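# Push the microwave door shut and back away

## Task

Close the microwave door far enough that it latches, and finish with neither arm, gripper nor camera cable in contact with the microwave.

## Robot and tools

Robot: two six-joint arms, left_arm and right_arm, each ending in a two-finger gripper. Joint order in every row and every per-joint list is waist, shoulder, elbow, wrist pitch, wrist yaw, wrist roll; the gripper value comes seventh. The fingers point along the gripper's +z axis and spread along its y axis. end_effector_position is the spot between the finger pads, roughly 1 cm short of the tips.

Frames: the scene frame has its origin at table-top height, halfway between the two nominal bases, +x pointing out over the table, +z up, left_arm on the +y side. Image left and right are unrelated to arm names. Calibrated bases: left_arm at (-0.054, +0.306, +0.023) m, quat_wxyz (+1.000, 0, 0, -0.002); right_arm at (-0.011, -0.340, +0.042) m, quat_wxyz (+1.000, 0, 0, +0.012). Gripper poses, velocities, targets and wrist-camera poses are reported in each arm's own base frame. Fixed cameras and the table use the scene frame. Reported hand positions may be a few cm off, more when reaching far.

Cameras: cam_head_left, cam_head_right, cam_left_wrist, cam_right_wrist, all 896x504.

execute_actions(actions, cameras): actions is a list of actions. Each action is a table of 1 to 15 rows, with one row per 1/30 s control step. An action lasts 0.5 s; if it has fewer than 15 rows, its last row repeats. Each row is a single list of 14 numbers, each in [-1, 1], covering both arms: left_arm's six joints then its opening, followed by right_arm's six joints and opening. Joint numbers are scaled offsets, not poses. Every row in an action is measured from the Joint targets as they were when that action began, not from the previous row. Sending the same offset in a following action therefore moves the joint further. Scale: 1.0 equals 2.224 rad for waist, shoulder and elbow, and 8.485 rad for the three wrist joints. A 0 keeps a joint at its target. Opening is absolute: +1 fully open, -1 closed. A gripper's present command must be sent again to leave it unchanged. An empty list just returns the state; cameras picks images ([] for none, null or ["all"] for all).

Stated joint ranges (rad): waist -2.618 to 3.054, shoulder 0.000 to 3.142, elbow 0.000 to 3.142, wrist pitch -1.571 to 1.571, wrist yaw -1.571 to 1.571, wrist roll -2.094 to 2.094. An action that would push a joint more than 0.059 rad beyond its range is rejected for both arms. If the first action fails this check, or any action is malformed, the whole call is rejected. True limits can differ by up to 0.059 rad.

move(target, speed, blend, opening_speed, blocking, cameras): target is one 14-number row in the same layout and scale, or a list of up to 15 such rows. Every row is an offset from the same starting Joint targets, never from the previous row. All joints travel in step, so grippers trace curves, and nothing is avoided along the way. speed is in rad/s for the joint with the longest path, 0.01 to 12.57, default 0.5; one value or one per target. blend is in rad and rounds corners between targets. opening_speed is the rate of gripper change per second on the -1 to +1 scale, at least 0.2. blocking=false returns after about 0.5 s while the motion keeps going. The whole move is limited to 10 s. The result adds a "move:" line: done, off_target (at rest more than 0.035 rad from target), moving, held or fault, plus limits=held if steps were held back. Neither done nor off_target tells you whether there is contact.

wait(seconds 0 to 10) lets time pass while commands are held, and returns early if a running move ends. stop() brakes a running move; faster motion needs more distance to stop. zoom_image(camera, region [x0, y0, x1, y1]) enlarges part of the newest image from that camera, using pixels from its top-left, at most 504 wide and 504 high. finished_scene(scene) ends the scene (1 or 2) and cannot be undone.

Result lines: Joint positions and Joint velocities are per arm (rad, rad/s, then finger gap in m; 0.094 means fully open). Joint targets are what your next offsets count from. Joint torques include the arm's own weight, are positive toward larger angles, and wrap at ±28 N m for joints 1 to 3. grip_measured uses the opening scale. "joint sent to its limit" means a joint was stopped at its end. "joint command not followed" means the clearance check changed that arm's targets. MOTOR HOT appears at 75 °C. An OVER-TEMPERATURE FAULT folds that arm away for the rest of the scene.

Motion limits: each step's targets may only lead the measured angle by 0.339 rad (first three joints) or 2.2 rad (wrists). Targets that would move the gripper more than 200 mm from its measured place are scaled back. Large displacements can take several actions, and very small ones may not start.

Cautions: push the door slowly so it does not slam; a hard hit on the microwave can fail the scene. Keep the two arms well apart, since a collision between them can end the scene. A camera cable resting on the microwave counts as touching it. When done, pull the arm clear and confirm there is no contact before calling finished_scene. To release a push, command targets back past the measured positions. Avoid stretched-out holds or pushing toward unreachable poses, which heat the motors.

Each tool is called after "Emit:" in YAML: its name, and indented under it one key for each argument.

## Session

Emit:
execute_actions:
  actions: []

Scene clock: 0.00 s.
left_arm: end_effector_position=(+0.2365, -0.0524, +0.2895) grip_measured=+1.000 end_effector_quat_wxyz=(+0.393, -0.030, +0.891, -0.225) | right_arm: end_effector_position=(+0.2681, +0.0909, +0.2818) grip_measured=+1.000 end_effector_quat_wxyz=(+0.411, +0.082, +0.866, +0.273)
Joint positions: left_arm=[0.137 0.824 1.127 -1.035 0.491 -0.153 0.094] | right_arm=[0.126 0.829 0.992 -0.732 -0.313 0.486 0.094]
Joint velocities: within noise
Joint torques (N m): no reading
Heat: left arm: 32 °C; right arm: 31 °C.
Joint targets: left_arm=[0.137 0.819 1.139 -1.029 0.497 -0.150] | right_arm=[0.126 0.822 1.006 -0.723 -0.315 0.483]
Tool commands: left_gripper/opening=+1.0 right_gripper/opening=+1.0

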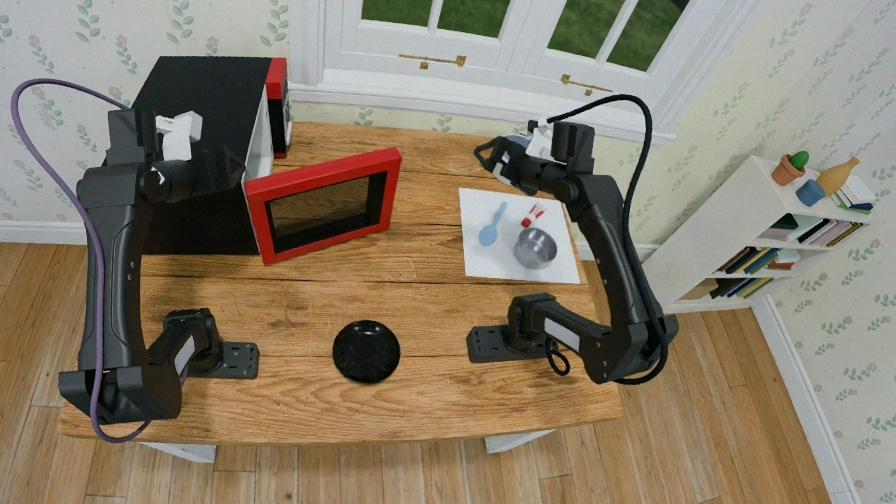

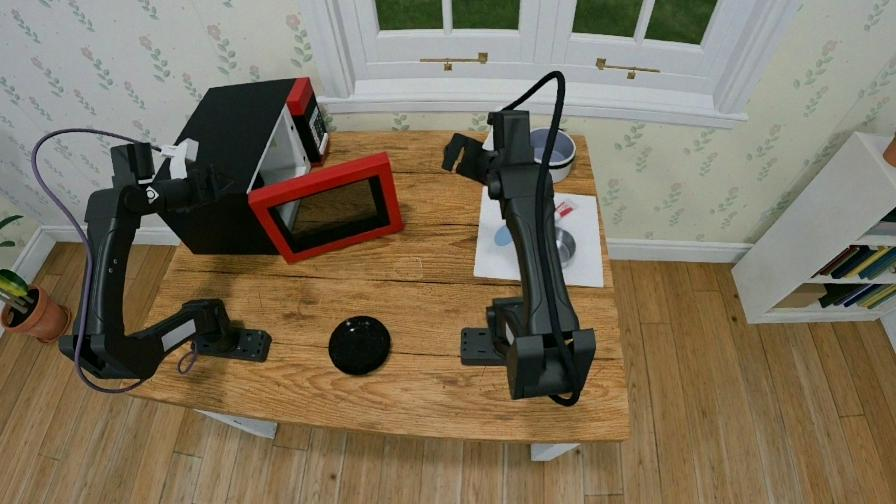

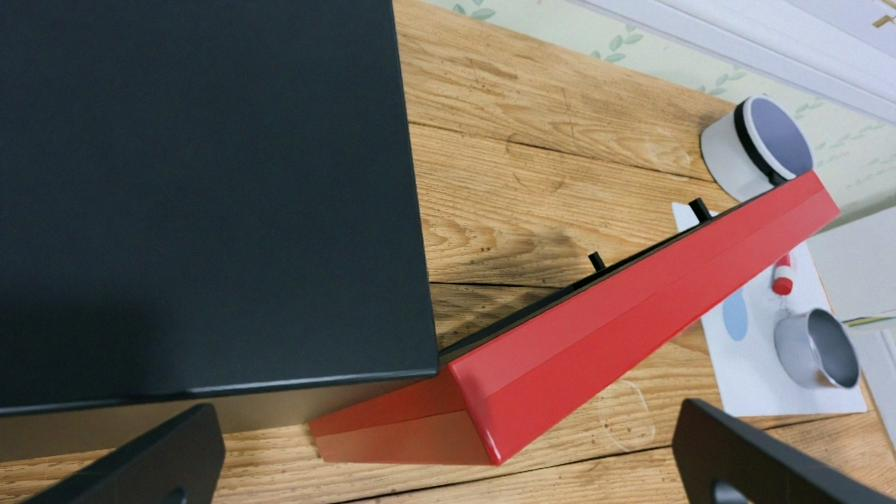

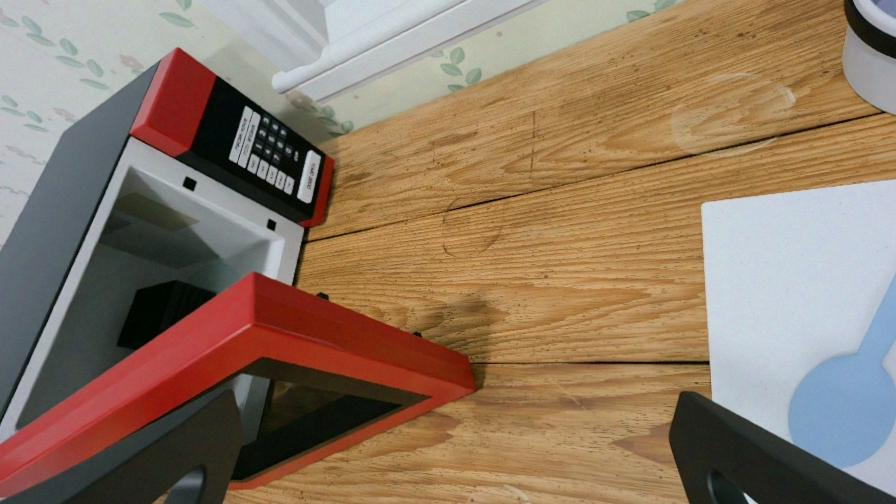

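Emit:
move:
  target: [0,0,0,0.0624,0,0,-1,-0.135,0,0,0,0,0,-1]
  opening_speed: 1
  cameras: ["cam_head_left"]

Emit:
move:
  target: [-0.6076,0,0,0,-0.178,0.0177,-1,0,0,0,0,0,0,-1]
  speed: 0.6
  cameras: ["cam_head_left","cam_head_right"]

Scene clock: 3.83 s.
left_arm: end_effector_position=(+0.2894, -0.0451, +0.3932) grip_measured=-0.987 end_effector_quat_wxyz=(+0.606, +0.042, +0.770, -0.195) | right_arm: end_effector_position=(+0.2829, +0.0093, +0.2818) grip_measured=-0.993 end_effector_quat_wxyz=(+0.447, +0.208, +0.844, +0.210)
Joint positions: left_arm=[0.137 0.824 1.127 -0.521 0.491 -0.153 0.001] | right_arm=[-0.168 0.829 0.992 -0.732 -0.313 0.486 0]
Joint velocities: within noise
Joint torques (N m): left_arm=[-0.06 -0.98 6.94 2.39 0.1 0.03] | right_arm=[-0.64 -0.62 7.97 1.78 -0.1 -0.06]
Heat: left arm: 32 °C; right arm: 31 °C.
Joint targets: left_arm=[0.137 0.819 1.139 -0.500 0.497 -0.150] | right_arm=[-0.175 0.822 1.006 -0.723 -0.314 0.483]
move: done
Images, in order (width x height): cam_head_left 896x504.

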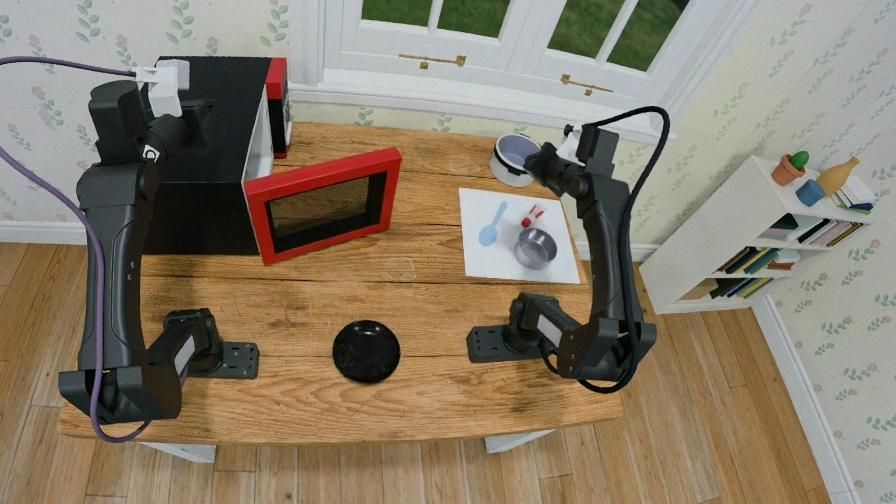

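Scene clock: 7.20 s.
left_arm: end_effector_position=(+0.2209, -0.1523, +0.4069) grip_measured=-0.987 end_effector_quat_wxyz=(+0.665, +0.140, +0.734, -0.007) | right_arm: end_effector_position=(+0.2829, +0.0093, +0.2818) grip_measured=-0.993 end_effector_quat_wxyz=(+0.447, +0.208, +0.844, +0.210)
Joint positions: left_arm=[-1.21 0.824 1.127 -0.519 -1 -0.005 0.001] | right_arm=[-0.168 0.829 0.992 -0.732 -0.313 0.486 0]
Joint velocities: within noise
Joint torques (N m): left_arm=[-0.49 -0.8 6.75 2.1 -0.21 0.05] | right_arm=[-0.54 -0.75 8.13 1.75 -0.09 -0.05]
Heat: left arm: 32 °C; right arm: 31 °C.
Joint targets: left_arm=[-1.215 0.819 1.139 -0.500 -1.014 0.000] | right_arm=[-0.175 0.822 1.006 -0.723 -0.314 0.483]
move: done
Images, in order (width x height): cam_head_left 896x504, cam_head_right 896x504.

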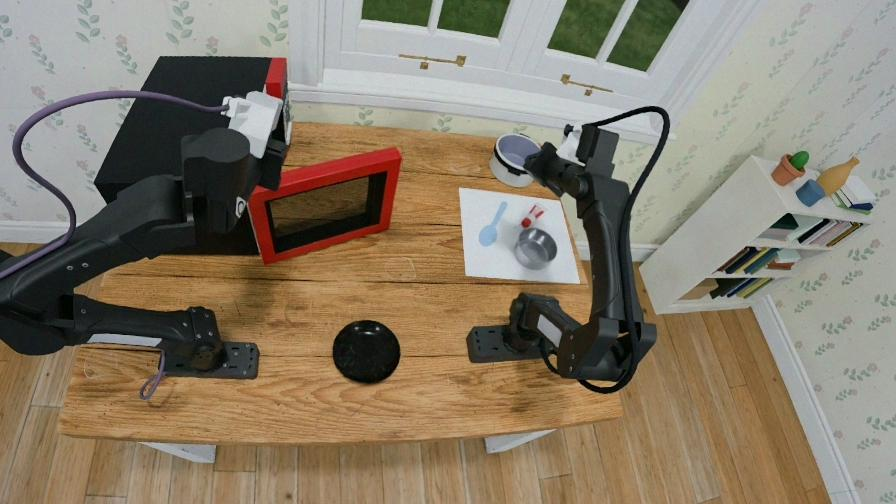

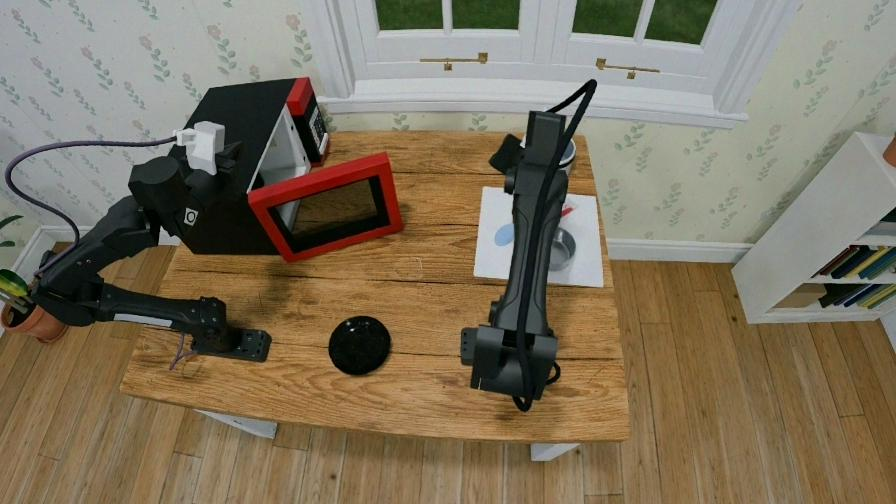

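Emit:
move:
  target: [0,0.4577,-0.1452,0.1557,0,0,-1,0,0,0,0,0,0,-1]
  speed: 0.6

Scene clock: 10.50 s.
left_arm: end_effector_position=(+0.2964, -0.3508, +0.1612) grip_measured=-0.987 end_effector_quat_wxyz=(+0.666, +0.139, +0.733, -0.005) | right_arm: end_effector_position=(+0.2829, +0.0093, +0.2818) grip_measured=-0.993 end_effector_quat_wxyz=(+0.447, +0.208, +0.844, +0.210)
Joint positions: left_arm=[-1.21 1.838 0.823 0.8 -1.005 -0.002 0.001] | right_arm=[-0.168 0.829 0.992 -0.732 -0.313 0.486 0]
Joint velocities: within noise
Joint torques (N m): left_arm=[-0.46 -9.11 4.82 2.12 -0.17 0.02] | right_arm=[-0.68 -0.84 8.28 1.77 -0.12 -0.08]
Heat: left arm: 32 °C; right arm: 31 °C.
Joint targets: left_arm=[-1.215 1.837 0.816 0.821 -1.014 0.000] | right_arm=[-0.175 0.822 1.006 -0.723 -0.314 0.483]
move: done

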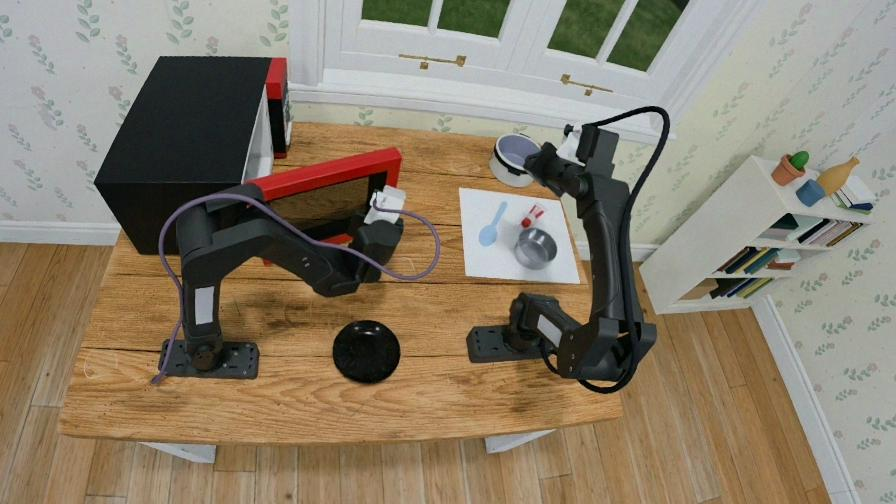

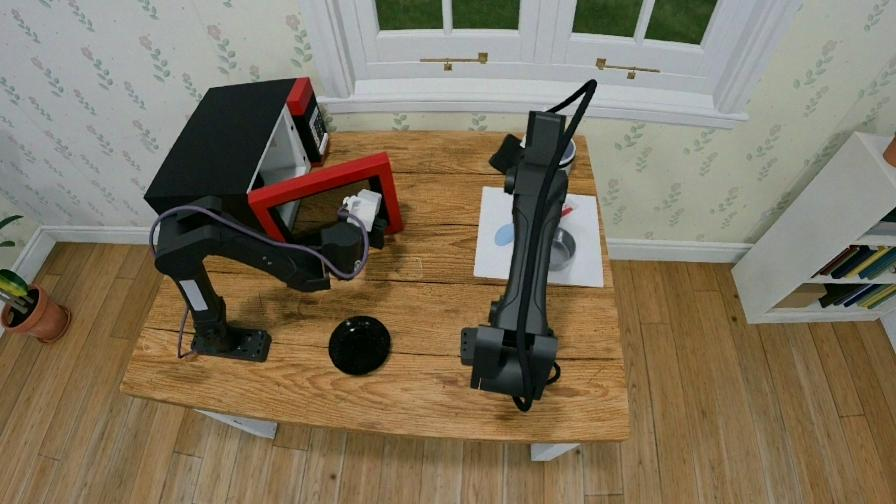

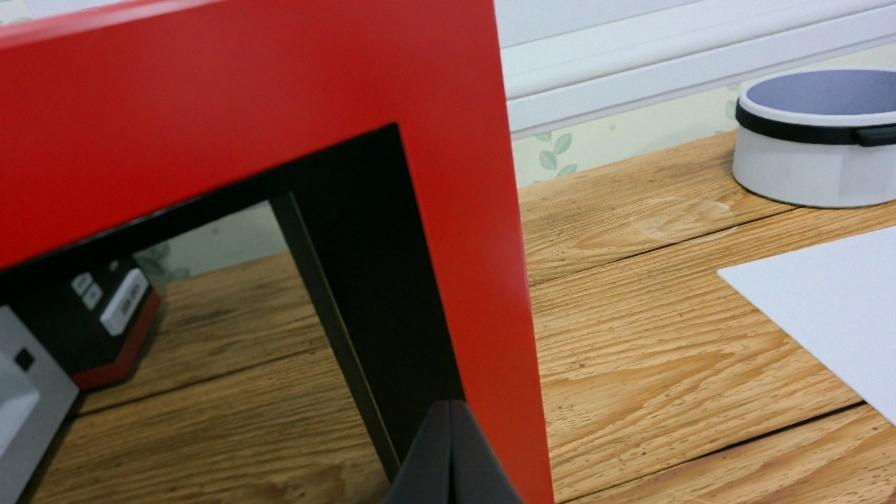

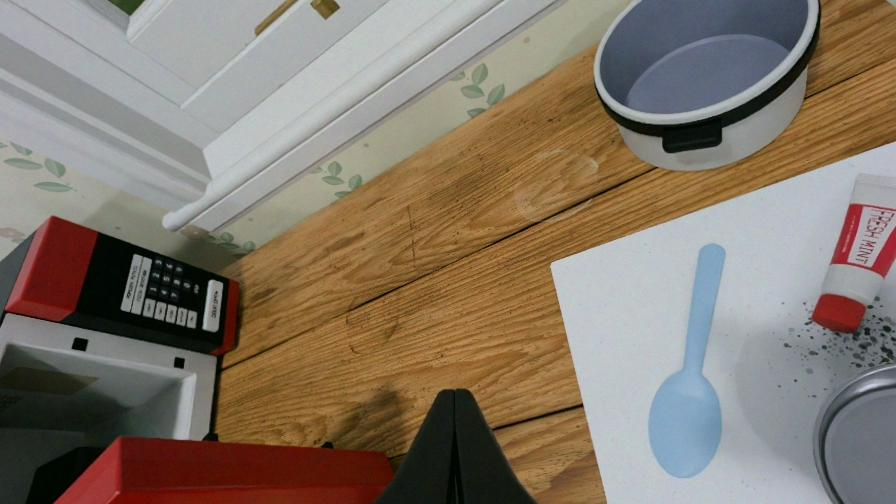

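Emit:
move:
  target: [0.1277,0.0786,0.1165,-0.0099,0.0098,0,-1,0,0,0,0,0,0,-1]
  speed: 0.2

Scene clock: 13.40 s.
left_arm: end_effector_position=(+0.4088, -0.3152, +0.1547) grip_measured=-0.987 end_effector_quat_wxyz=(+0.659, +0.065, +0.748, +0.053) | right_arm: end_effector_position=(+0.2829, +0.0093, +0.2818) grip_measured=-0.993 end_effector_quat_wxyz=(+0.447, +0.208, +0.844, +0.210)
Joint positions: left_arm=[-0.941 2.003 1.044 0.747 -0.924 -0.002 0.001] | right_arm=[-0.168 0.829 0.992 -0.732 -0.313 0.486 0]
Joint velocities: within noise
Joint torques (N m): left_arm=[0.84 -10 8.02 1.83 -0.15 0.02] | right_arm=[-0.44 -0.58 8.23 1.76 -0.09 -0.11]
Heat: left arm: 33 °C; right arm: 31 °C.
Joint targets: left_arm=[-0.931 2.012 1.076 0.737 -0.931 0.000] | right_arm=[-0.175 0.822 1.006 -0.723 -0.314 0.483]
move: done

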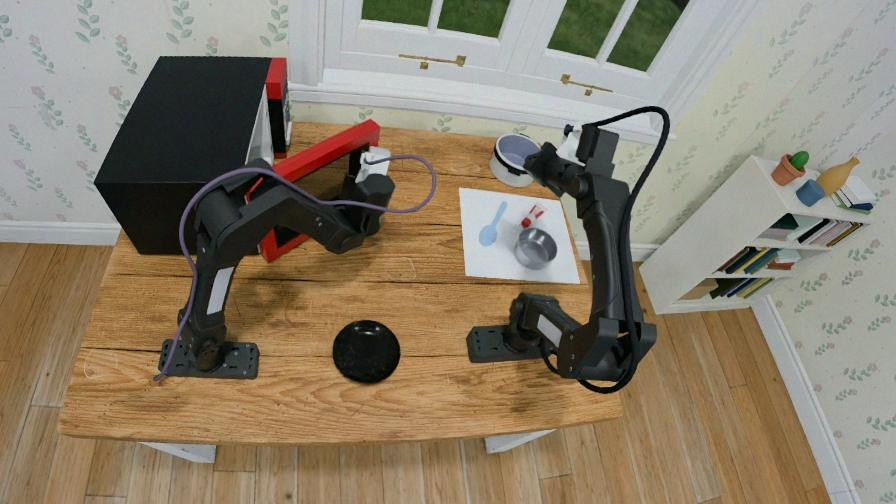

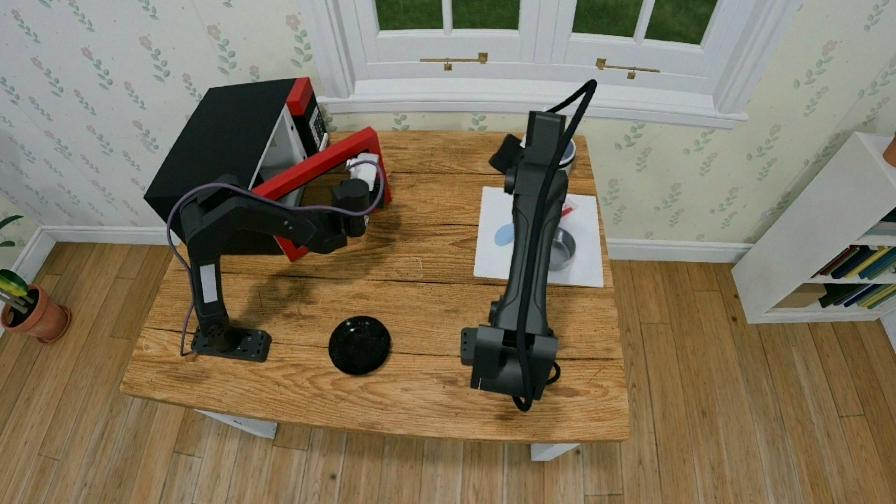

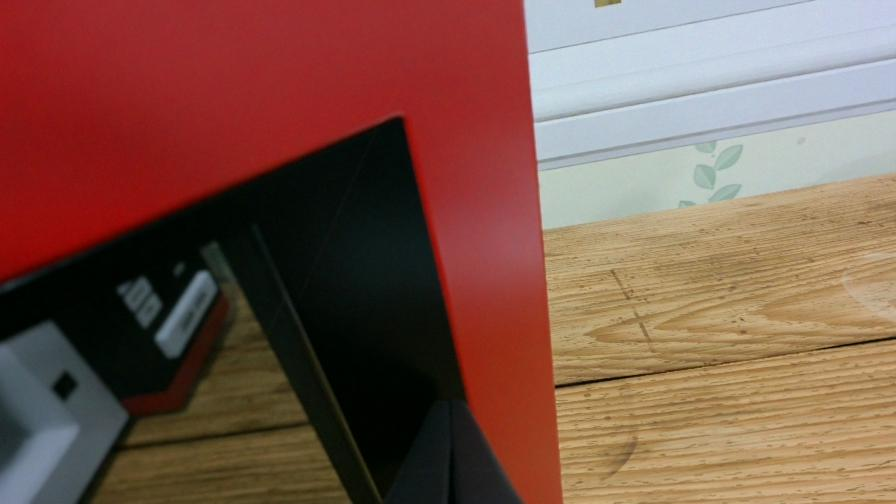

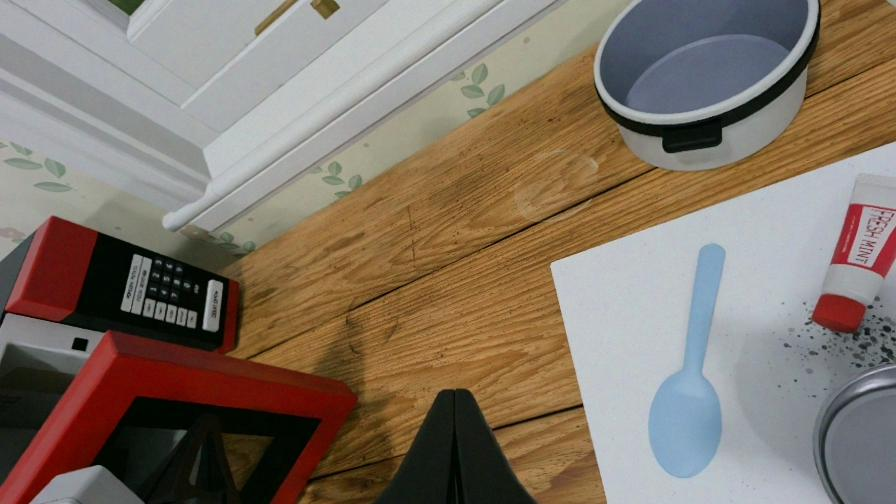

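Emit:
move:
  target:
    - [0.0801,0.0457,0.0742,-0.0076,-0.0026,0,-1,0,0,0,0,0,0,-1]
    - [0.1457,0.0866,0.161,-0.0196,-0.0207,0,-1,0,0,0,0,0,0,-1]
  speed: 0.18
  blend: 0.03

Emit:
zoom_image:
  camera: "cam_head_right"
  region: [150, 60, 450, 280]

Scene clock: 16.60 s.
left_arm: end_effector_position=(+0.5339, -0.1852, +0.1646) grip_measured=-0.987 end_effector_quat_wxyz=(+0.633, -0.098, +0.737, +0.214) | right_arm: end_effector_position=(+0.2829, +0.0093, +0.2818) grip_measured=-0.993 end_effector_quat_wxyz=(+0.447, +0.208, +0.844, +0.210)
Joint positions: left_arm=[-0.619 2.197 1.399 0.575 -1.067 -0.002 0.001] | right_arm=[-0.168 0.829 0.992 -0.732 -0.313 0.486 0]
Joint velocities: within noise
Joint torques (N m): left_arm=[0.99 -12.21 8.69 1.81 -0.47 0.02] | right_arm=[-0.75 -0.79 8.28 1.74 -0.06 -0.05]
Heat: left arm: 33 °C; right arm: 31 °C.
Joint targets: left_arm=[-0.607 2.205 1.434 0.571 -1.106 0.000] | right_arm=[-0.175 0.822 1.006 -0.723 -0.314 0.483]
move: off_target (left_arm); left_arm: the wrist yaw is farthest, 0.040 rad from its target

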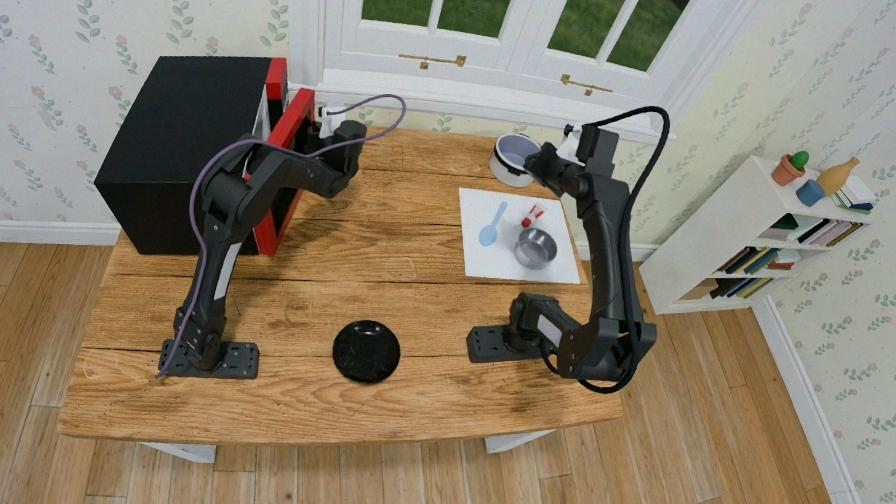

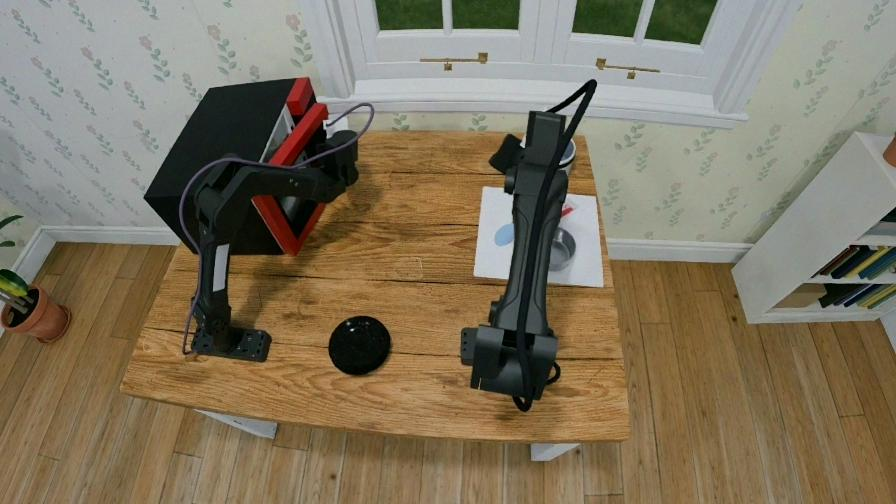

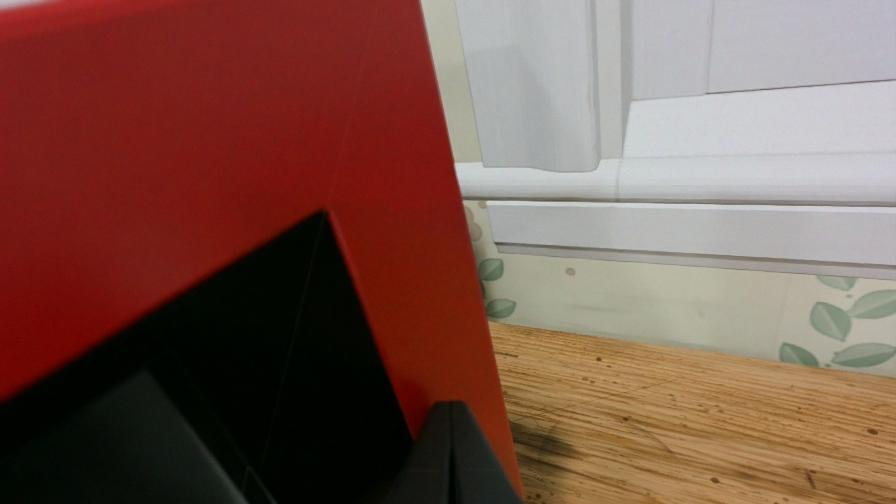

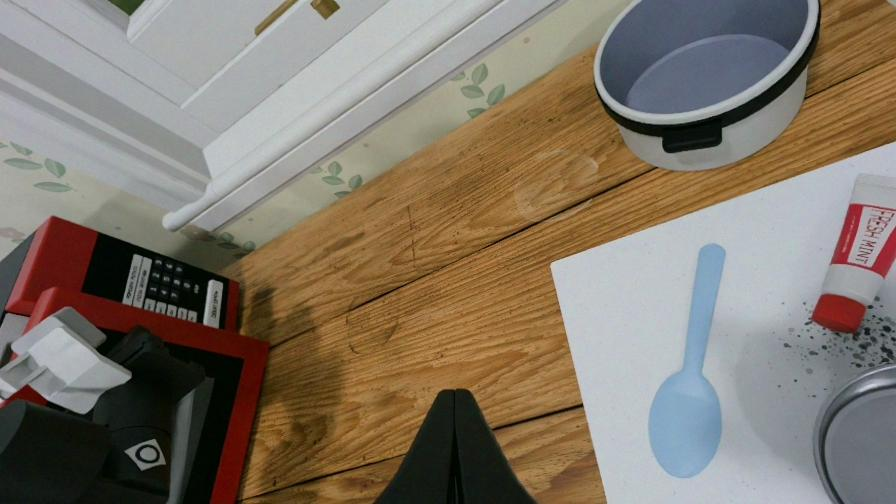

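Scaled by 1.680 from the camera's 896x504 image, which has a finer 1280x720 frame.

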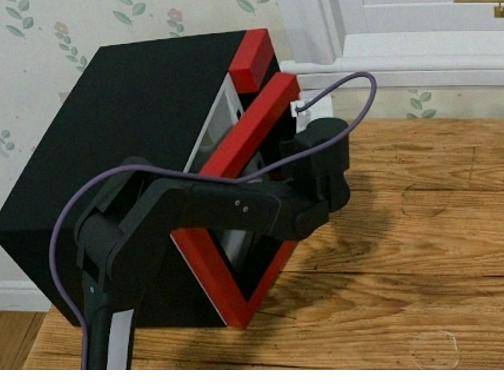

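Emit:
move:
  target:
    - [0.0323,0.0053,0.04,-0.0091,-0.0093,0,-1,0,0,0,0,0,0,-1]
    - [0.0518,0.0295,0.0814,-0.0136,-0.0219,0,-1,0,0,0,0,0,0,-1]
  speed: 0.1
  blend: 0.02

Emit:
zoom_image:
  camera: "cam_head_right"
  region: [150, 60, 450, 280]

Emit:
zoom_image:
  camera: "cam_head_left"
  region: [150, 60, 450, 280]

Scene clock: 19.43 s.
left_arm: end_effector_position=(+0.5556, -0.1208, +0.1852) grip_measured=-0.987 end_effector_quat_wxyz=(+0.608, -0.187, +0.708, +0.307) | right_arm: end_effector_position=(+0.2829, +0.0093, +0.2818) grip_measured=-0.993 end_effector_quat_wxyz=(+0.447, +0.208, +0.844, +0.210)
Joint positions: left_arm=[-0.521 2.262 1.579 0.461 -1.239 -0.002 0.001] | right_arm=[-0.168 0.829 0.992 -0.732 -0.313 0.486 0]
Joint velocities: within noise
Joint torques (N m): left_arm=[2.39 -12.93 9.05 1.72 -0.6 0.02] | right_arm=[-0.85 -0.77 8.14 1.72 -0.1 -0.06]
Heat: left arm: 34 °C; right arm: 31 °C.
Joint targets: left_arm=[-0.492 2.270 1.615 0.456 -1.292 0.000] | right_arm=[-0.175 0.822 1.006 -0.723 -0.314 0.483]
move: off_target (left_arm); left_arm: the wrist yaw is farthest, 0.053 rad from its target

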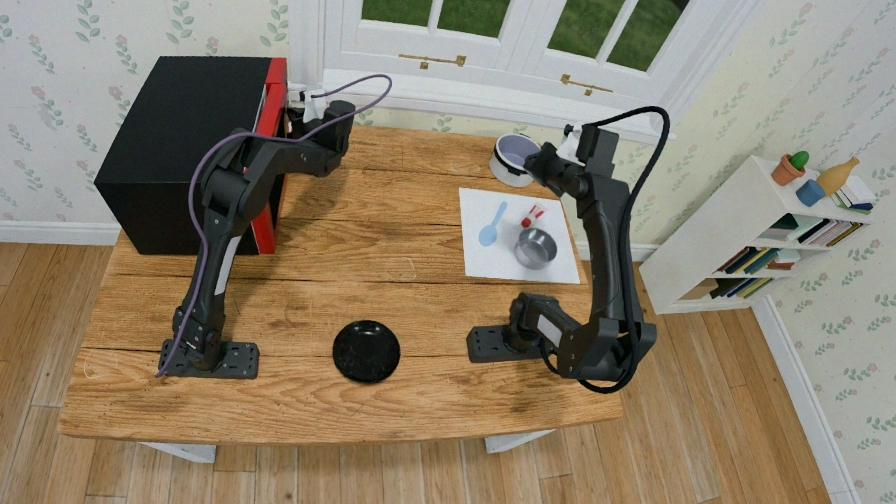

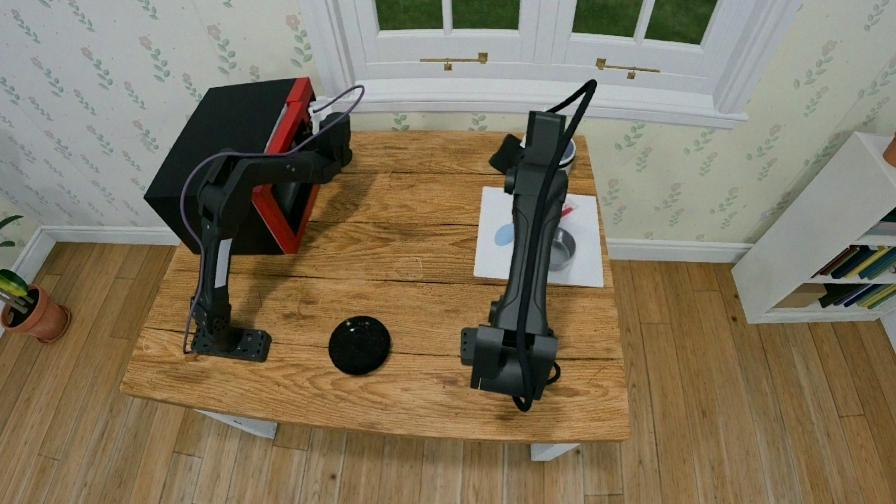

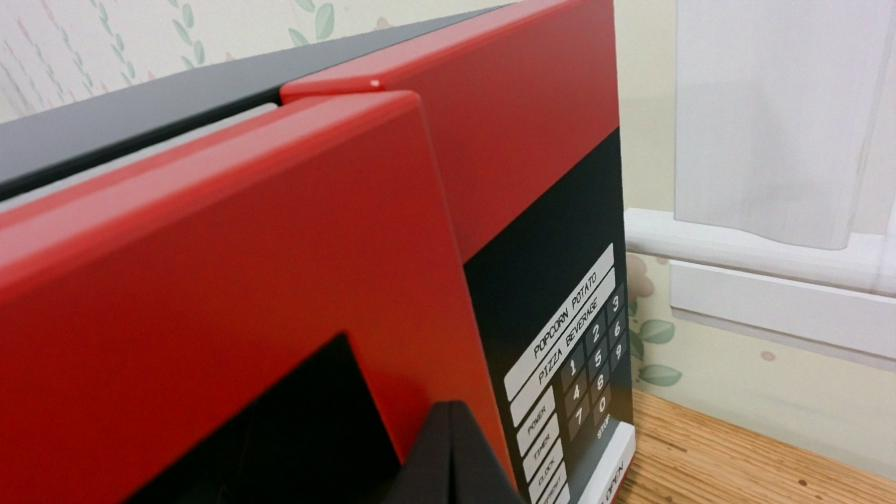

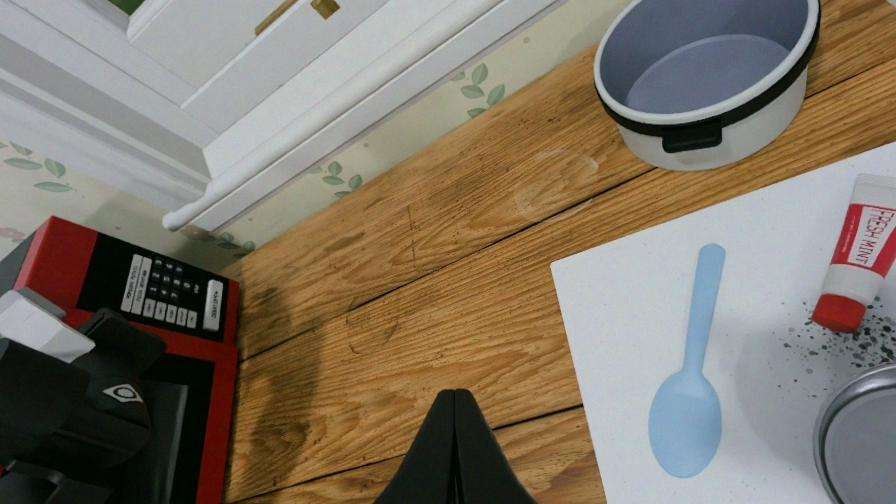

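Scaled by 1.680 from the camera's 896x504 image, which has a finer 1280x720 frame.

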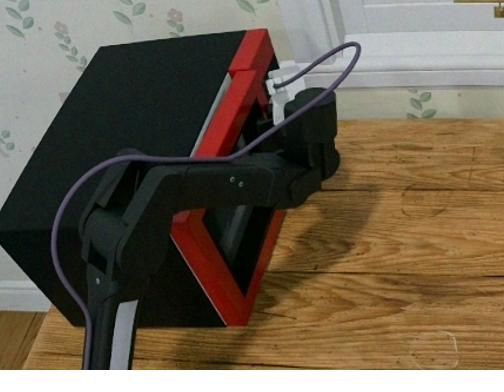

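Scaled by 1.680 from the camera's 896x504 image, which has a finer 1280x720 frame.

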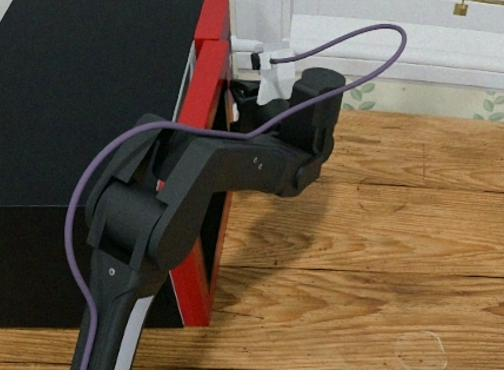

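Emit:
move:
  target: [0.025,0,0,0,-0.007,0,-1,0,0,0,0,0,0,-1]
  speed: 0.08
  cameras: ["cam_left_wrist"]

Emit:
move:
  target: [0.02,0,0,0,-0.006,0,-1,0,0,0,0,0,0,-1]
  speed: 0.08
  cameras: ["cam_left_wrist"]

Scene clock: 20.80 s.
left_arm: end_effector_position=(+0.5561, -0.1139, +0.1853) grip_measured=-0.987 end_effector_quat_wxyz=(+0.605, -0.194, +0.705, +0.314) | right_arm: end_effector_position=(+0.2829, +0.0093, +0.2818) grip_measured=-0.993 end_effector_quat_wxyz=(+0.447, +0.208, +0.844, +0.210)
Joint positions: left_arm=[-0.51 2.264 1.581 0.46 -1.248 -0.002 0.001] | right_arm=[-0.168 0.829 0.992 -0.732 -0.313 0.486 0]
Joint velocities: within noise
Joint torques (N m): left_arm=[6.17 -13.09 8.84 1.69 -1.07 0.02] | right_arm=[-0.65 -0.73 8.13 1.78 -0.08 -0.04]
Heat: left arm: 34 °C; right arm: 31 °C.
Joint targets: left_arm=[-0.436 2.271 1.615 0.456 -1.352 0.000] | right_arm=[-0.175 0.822 1.006 -0.723 -0.314 0.483]
move: off_target (left_arm); left_arm: the wrist yaw is farthest, 0.103 rad from its target
Images, in order (width x height): cam_left_wrist 896x504.

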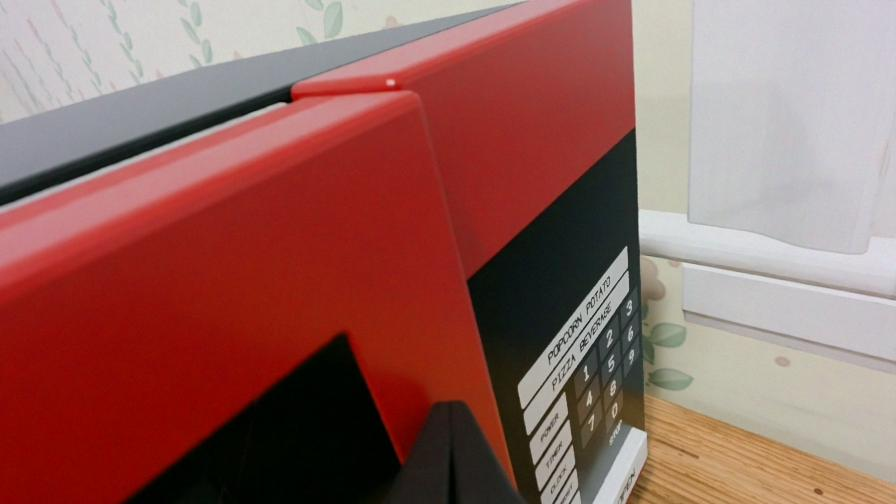

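Scene clock: 21.77 s.
left_arm: end_effector_position=(+0.5570, -0.1033, +0.1856) grip_measured=-0.987 end_effector_quat_wxyz=(+0.602, -0.203, +0.702, +0.322) | right_arm: end_effector_position=(+0.2829, +0.0093, +0.2818) grip_measured=-0.993 end_effector_quat_wxyz=(+0.447, +0.208, +0.844, +0.210)
Joint positions: left_arm=[-0.493 2.266 1.583 0.46 -1.259 -0.002 0.001] | right_arm=[-0.168 0.829 0.992 -0.732 -0.313 0.486 0]
Joint velocities: within noise
Joint torques (N m): left_arm=[8.49 -13.29 8.68 1.69 -1.43 0.02] | right_arm=[-0.75 -0.59 8.14 1.8 -0.12 -0.05]
Heat: left arm: 35 °C; right arm: 31 °C.
Joint targets: left_arm=[-0.391 2.270 1.615 0.456 -1.402 0.000] | right_arm=[-0.175 0.822 1.006 -0.723 -0.314 0.483]
move: off_target (left_arm); left_arm: the wrist yaw is farthest, 0.144 rad from its target
Images, in order (width x height): cam_left_wrist 896x504.

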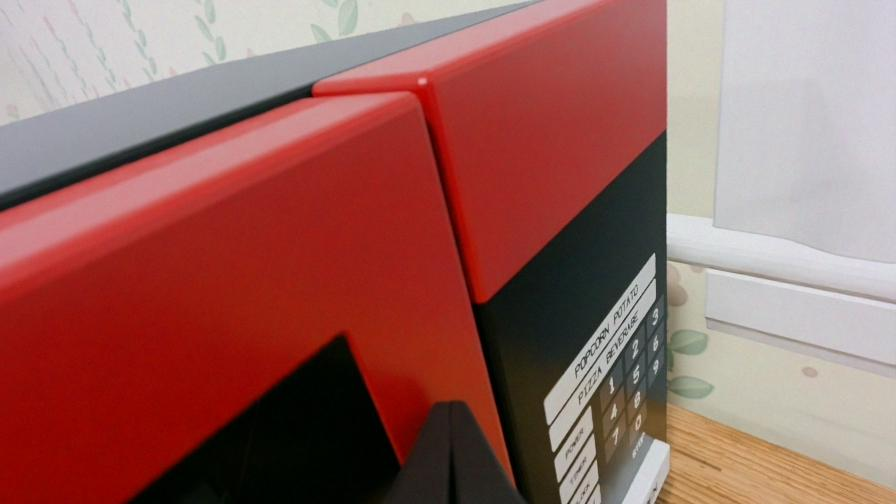

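Slight further push, then release.

Emit:
move:
  target: [0.022,0,0,0,-0.006,0,-1,0,0,0,0,0,0,-1]
  speed: 0.08
  cameras: ["cam_left_wrist"]

Emit:
move:
  target: [-0.11,0,0,0,0.02,0,-1,0,0,0,0,0,0,-1]
  speed: 0.2
  cameras: ["cam_left_wrist"]

Scene clock: 22.97 s.
left_arm: end_effector_position=(+0.5570, -0.1011, +0.1857) grip_measured=-0.987 end_effector_quat_wxyz=(+0.601, -0.205, +0.701, +0.324) | right_arm: end_effector_position=(+0.2829, +0.0093, +0.2818) grip_measured=-0.993 end_effector_quat_wxyz=(+0.447, +0.208, +0.844, +0.210)
Joint positions: left_arm=[-0.49 2.266 1.583 0.46 -1.261 -0.002 0.001] | right_arm=[-0.168 0.829 0.992 -0.732 -0.313 0.486 0]
Joint velocities: within noise
Joint torques (N m): left_arm=[12.31 -13.27 8.69 1.69 -1.87 0.03] | right_arm=[-0.49 -0.64 8.03 1.75 -0.13 -0.09]
Heat: left arm: 35 °C; right arm: 31 °C.
Joint targets: left_arm=[-0.342 2.270 1.615 0.456 -1.453 0.000] | right_arm=[-0.175 0.822 1.006 -0.723 -0.314 0.483]
move: off_target (left_arm); left_arm: the wrist yaw is farthest, 0.192 rad from its target
Images, in order (width x height): cam_left_wrist 896x504.

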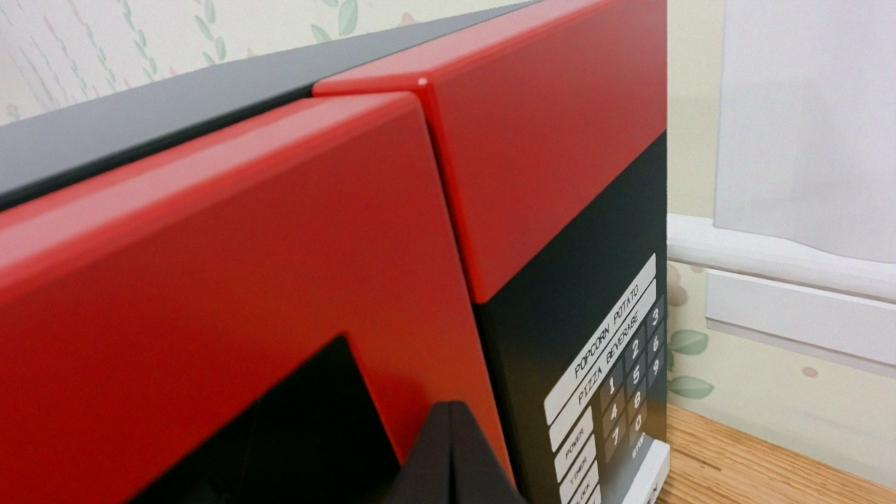

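Scene clock: 24.77 s.
left_arm: end_effector_position=(+0.5409, -0.1535, +0.1867) grip_measured=-0.987 end_effector_quat_wxyz=(+0.614, -0.177, +0.707, +0.303) | right_arm: end_effector_position=(+0.2829, +0.0093, +0.2818) grip_measured=-0.993 end_effector_quat_wxyz=(+0.447, +0.208, +0.844, +0.210)
Joint positions: left_arm=[-0.592 2.266 1.583 0.46 -1.288 -0.002 0.001] | right_arm=[-0.168 0.829 0.992 -0.732 -0.313 0.486 0]
Joint velocities: within noise
Joint torques (N m): left_arm=[0.39 -13.23 8.64 1.66 -0.08 0.02] | right_arm=[-0.73 -0.73 8.2 1.74 -0.11 -0.08]
Heat: left arm: 36 °C; right arm: 31 °C.
Joint targets: left_arm=[-0.587 2.270 1.615 0.456 -1.284 0.000] | right_arm=[-0.175 0.822 1.006 -0.723 -0.314 0.483]
move: done
Images, in order (width x height): cam_left_wrist 896x504.

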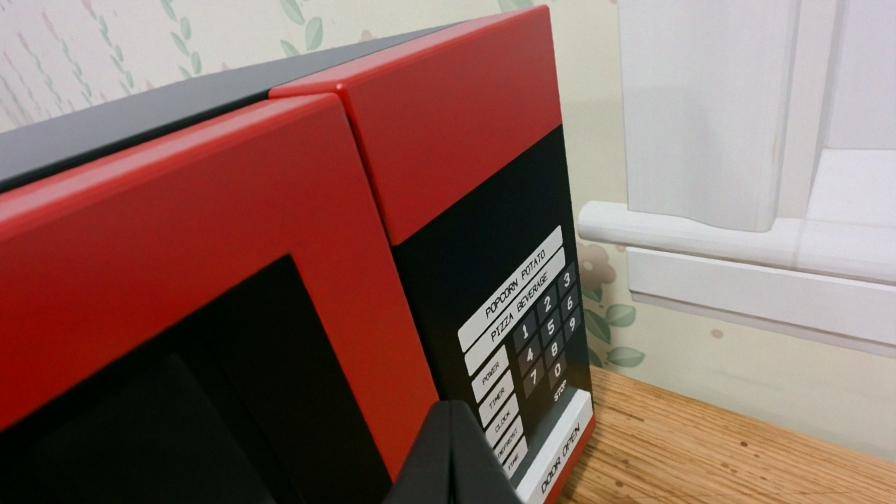

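Emit:
move:
  target:
    - [-0.175,0,-0.03,0.01,0.01,0,-1,0,0,0,0,0,0,-1]
    - [-0.255,-0.08,-0.23,0.04,0.02,0,-1,0,0,0,0,0,0,-1]
  speed: 0.4
  blend: 0.05

Emit:
zoom_image:
  camera: "cam_head_right"
  region: [120, 60, 420, 280]

Scene clock: 27.93 s.
left_arm: end_effector_position=(+0.3457, -0.3769, +0.1305) grip_measured=-0.987 end_effector_quat_wxyz=(+0.666, +0.088, +0.738, +0.064) | right_arm: end_effector_position=(+0.2829, +0.0093, +0.2818) grip_measured=-0.993 end_effector_quat_wxyz=(+0.447, +0.208, +0.844, +0.210)
Joint positions: left_arm=[-1.153 2.129 1.114 0.775 -1.119 -0.002 0.001] | right_arm=[-0.168 0.829 0.992 -0.732 -0.313 0.486 0]
Joint velocities: within noise
Joint torques (N m): left_arm=[-0.12 -15.13 4.44 2.03 -0.06 0.01] | right_arm=[-0.75 -0.66 8.14 1.76 -0.11 -0.11]
Heat: left arm: 37 °C; right arm: 31 °C.
Joint targets: left_arm=[-1.154 2.093 1.103 0.795 -1.114 0.000] | right_arm=[-0.175 0.822 1.006 -0.723 -0.314 0.483]
move: off_target (left_arm); left_arm: the shoulder is farthest, 0.037 rad from its target

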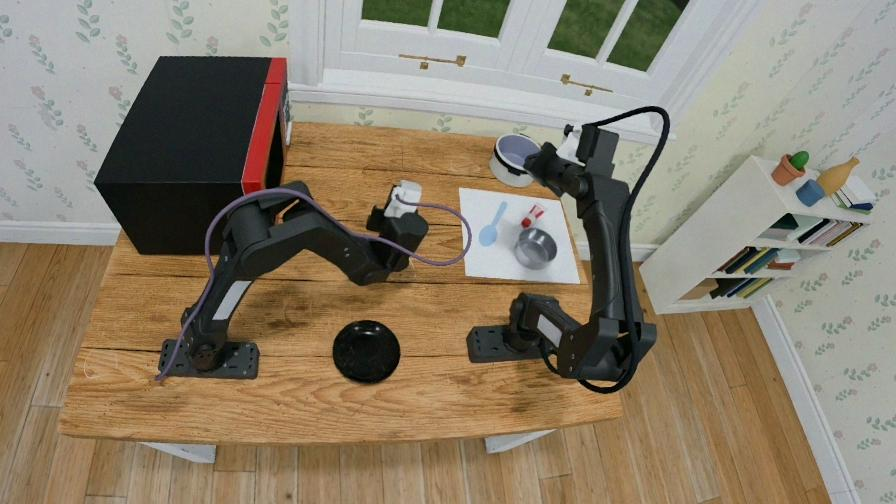

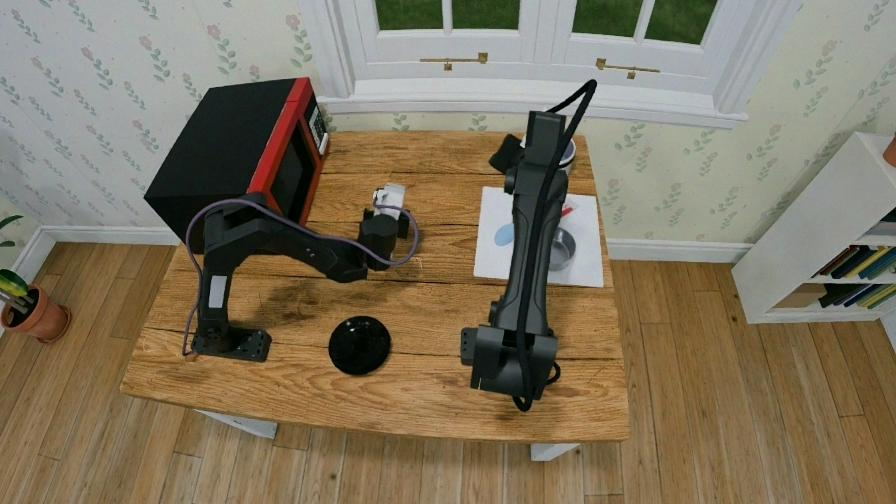

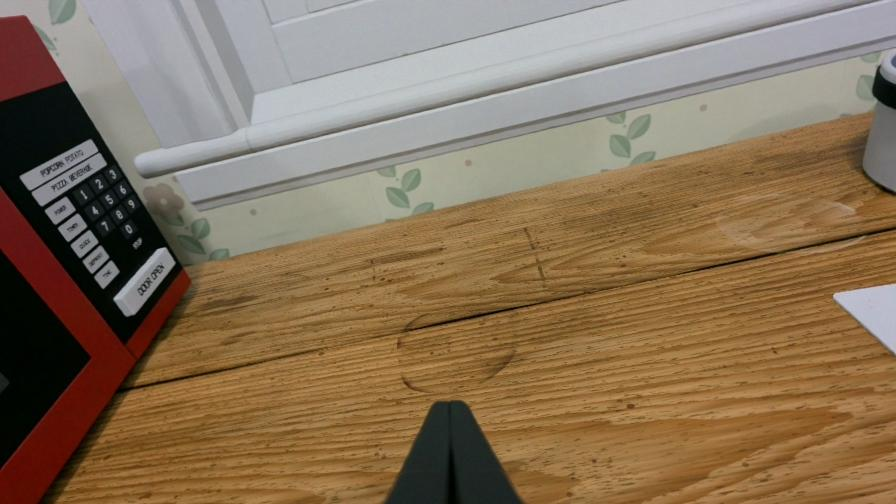

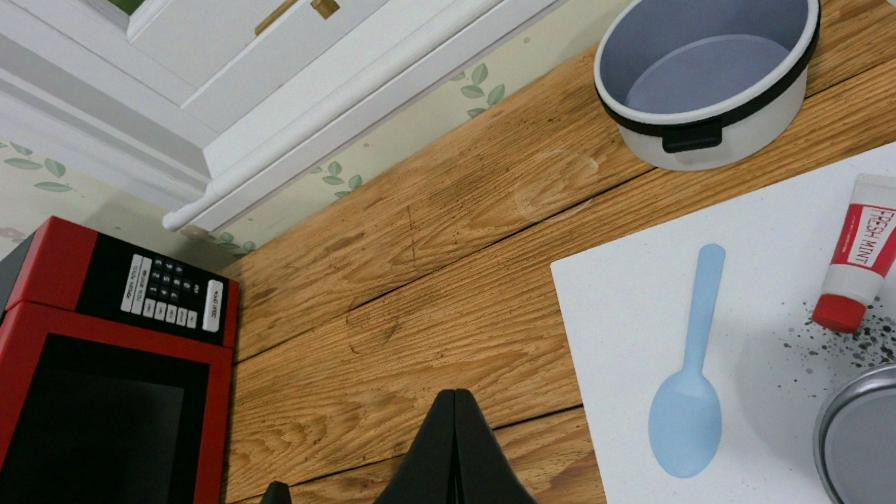

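Scaled by 1.680 from the camera's 896x504 image, which has a finer 1280x720 frame.

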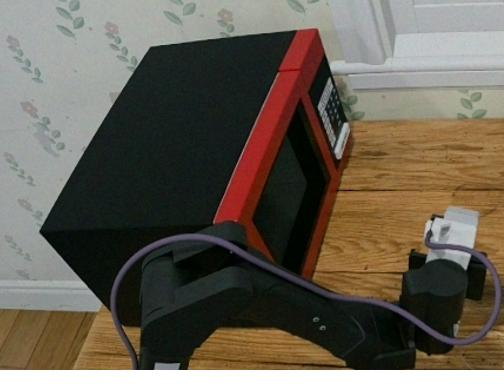

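Emit:
finished_scene:
  scene: 2

The scene is finished: the task was done.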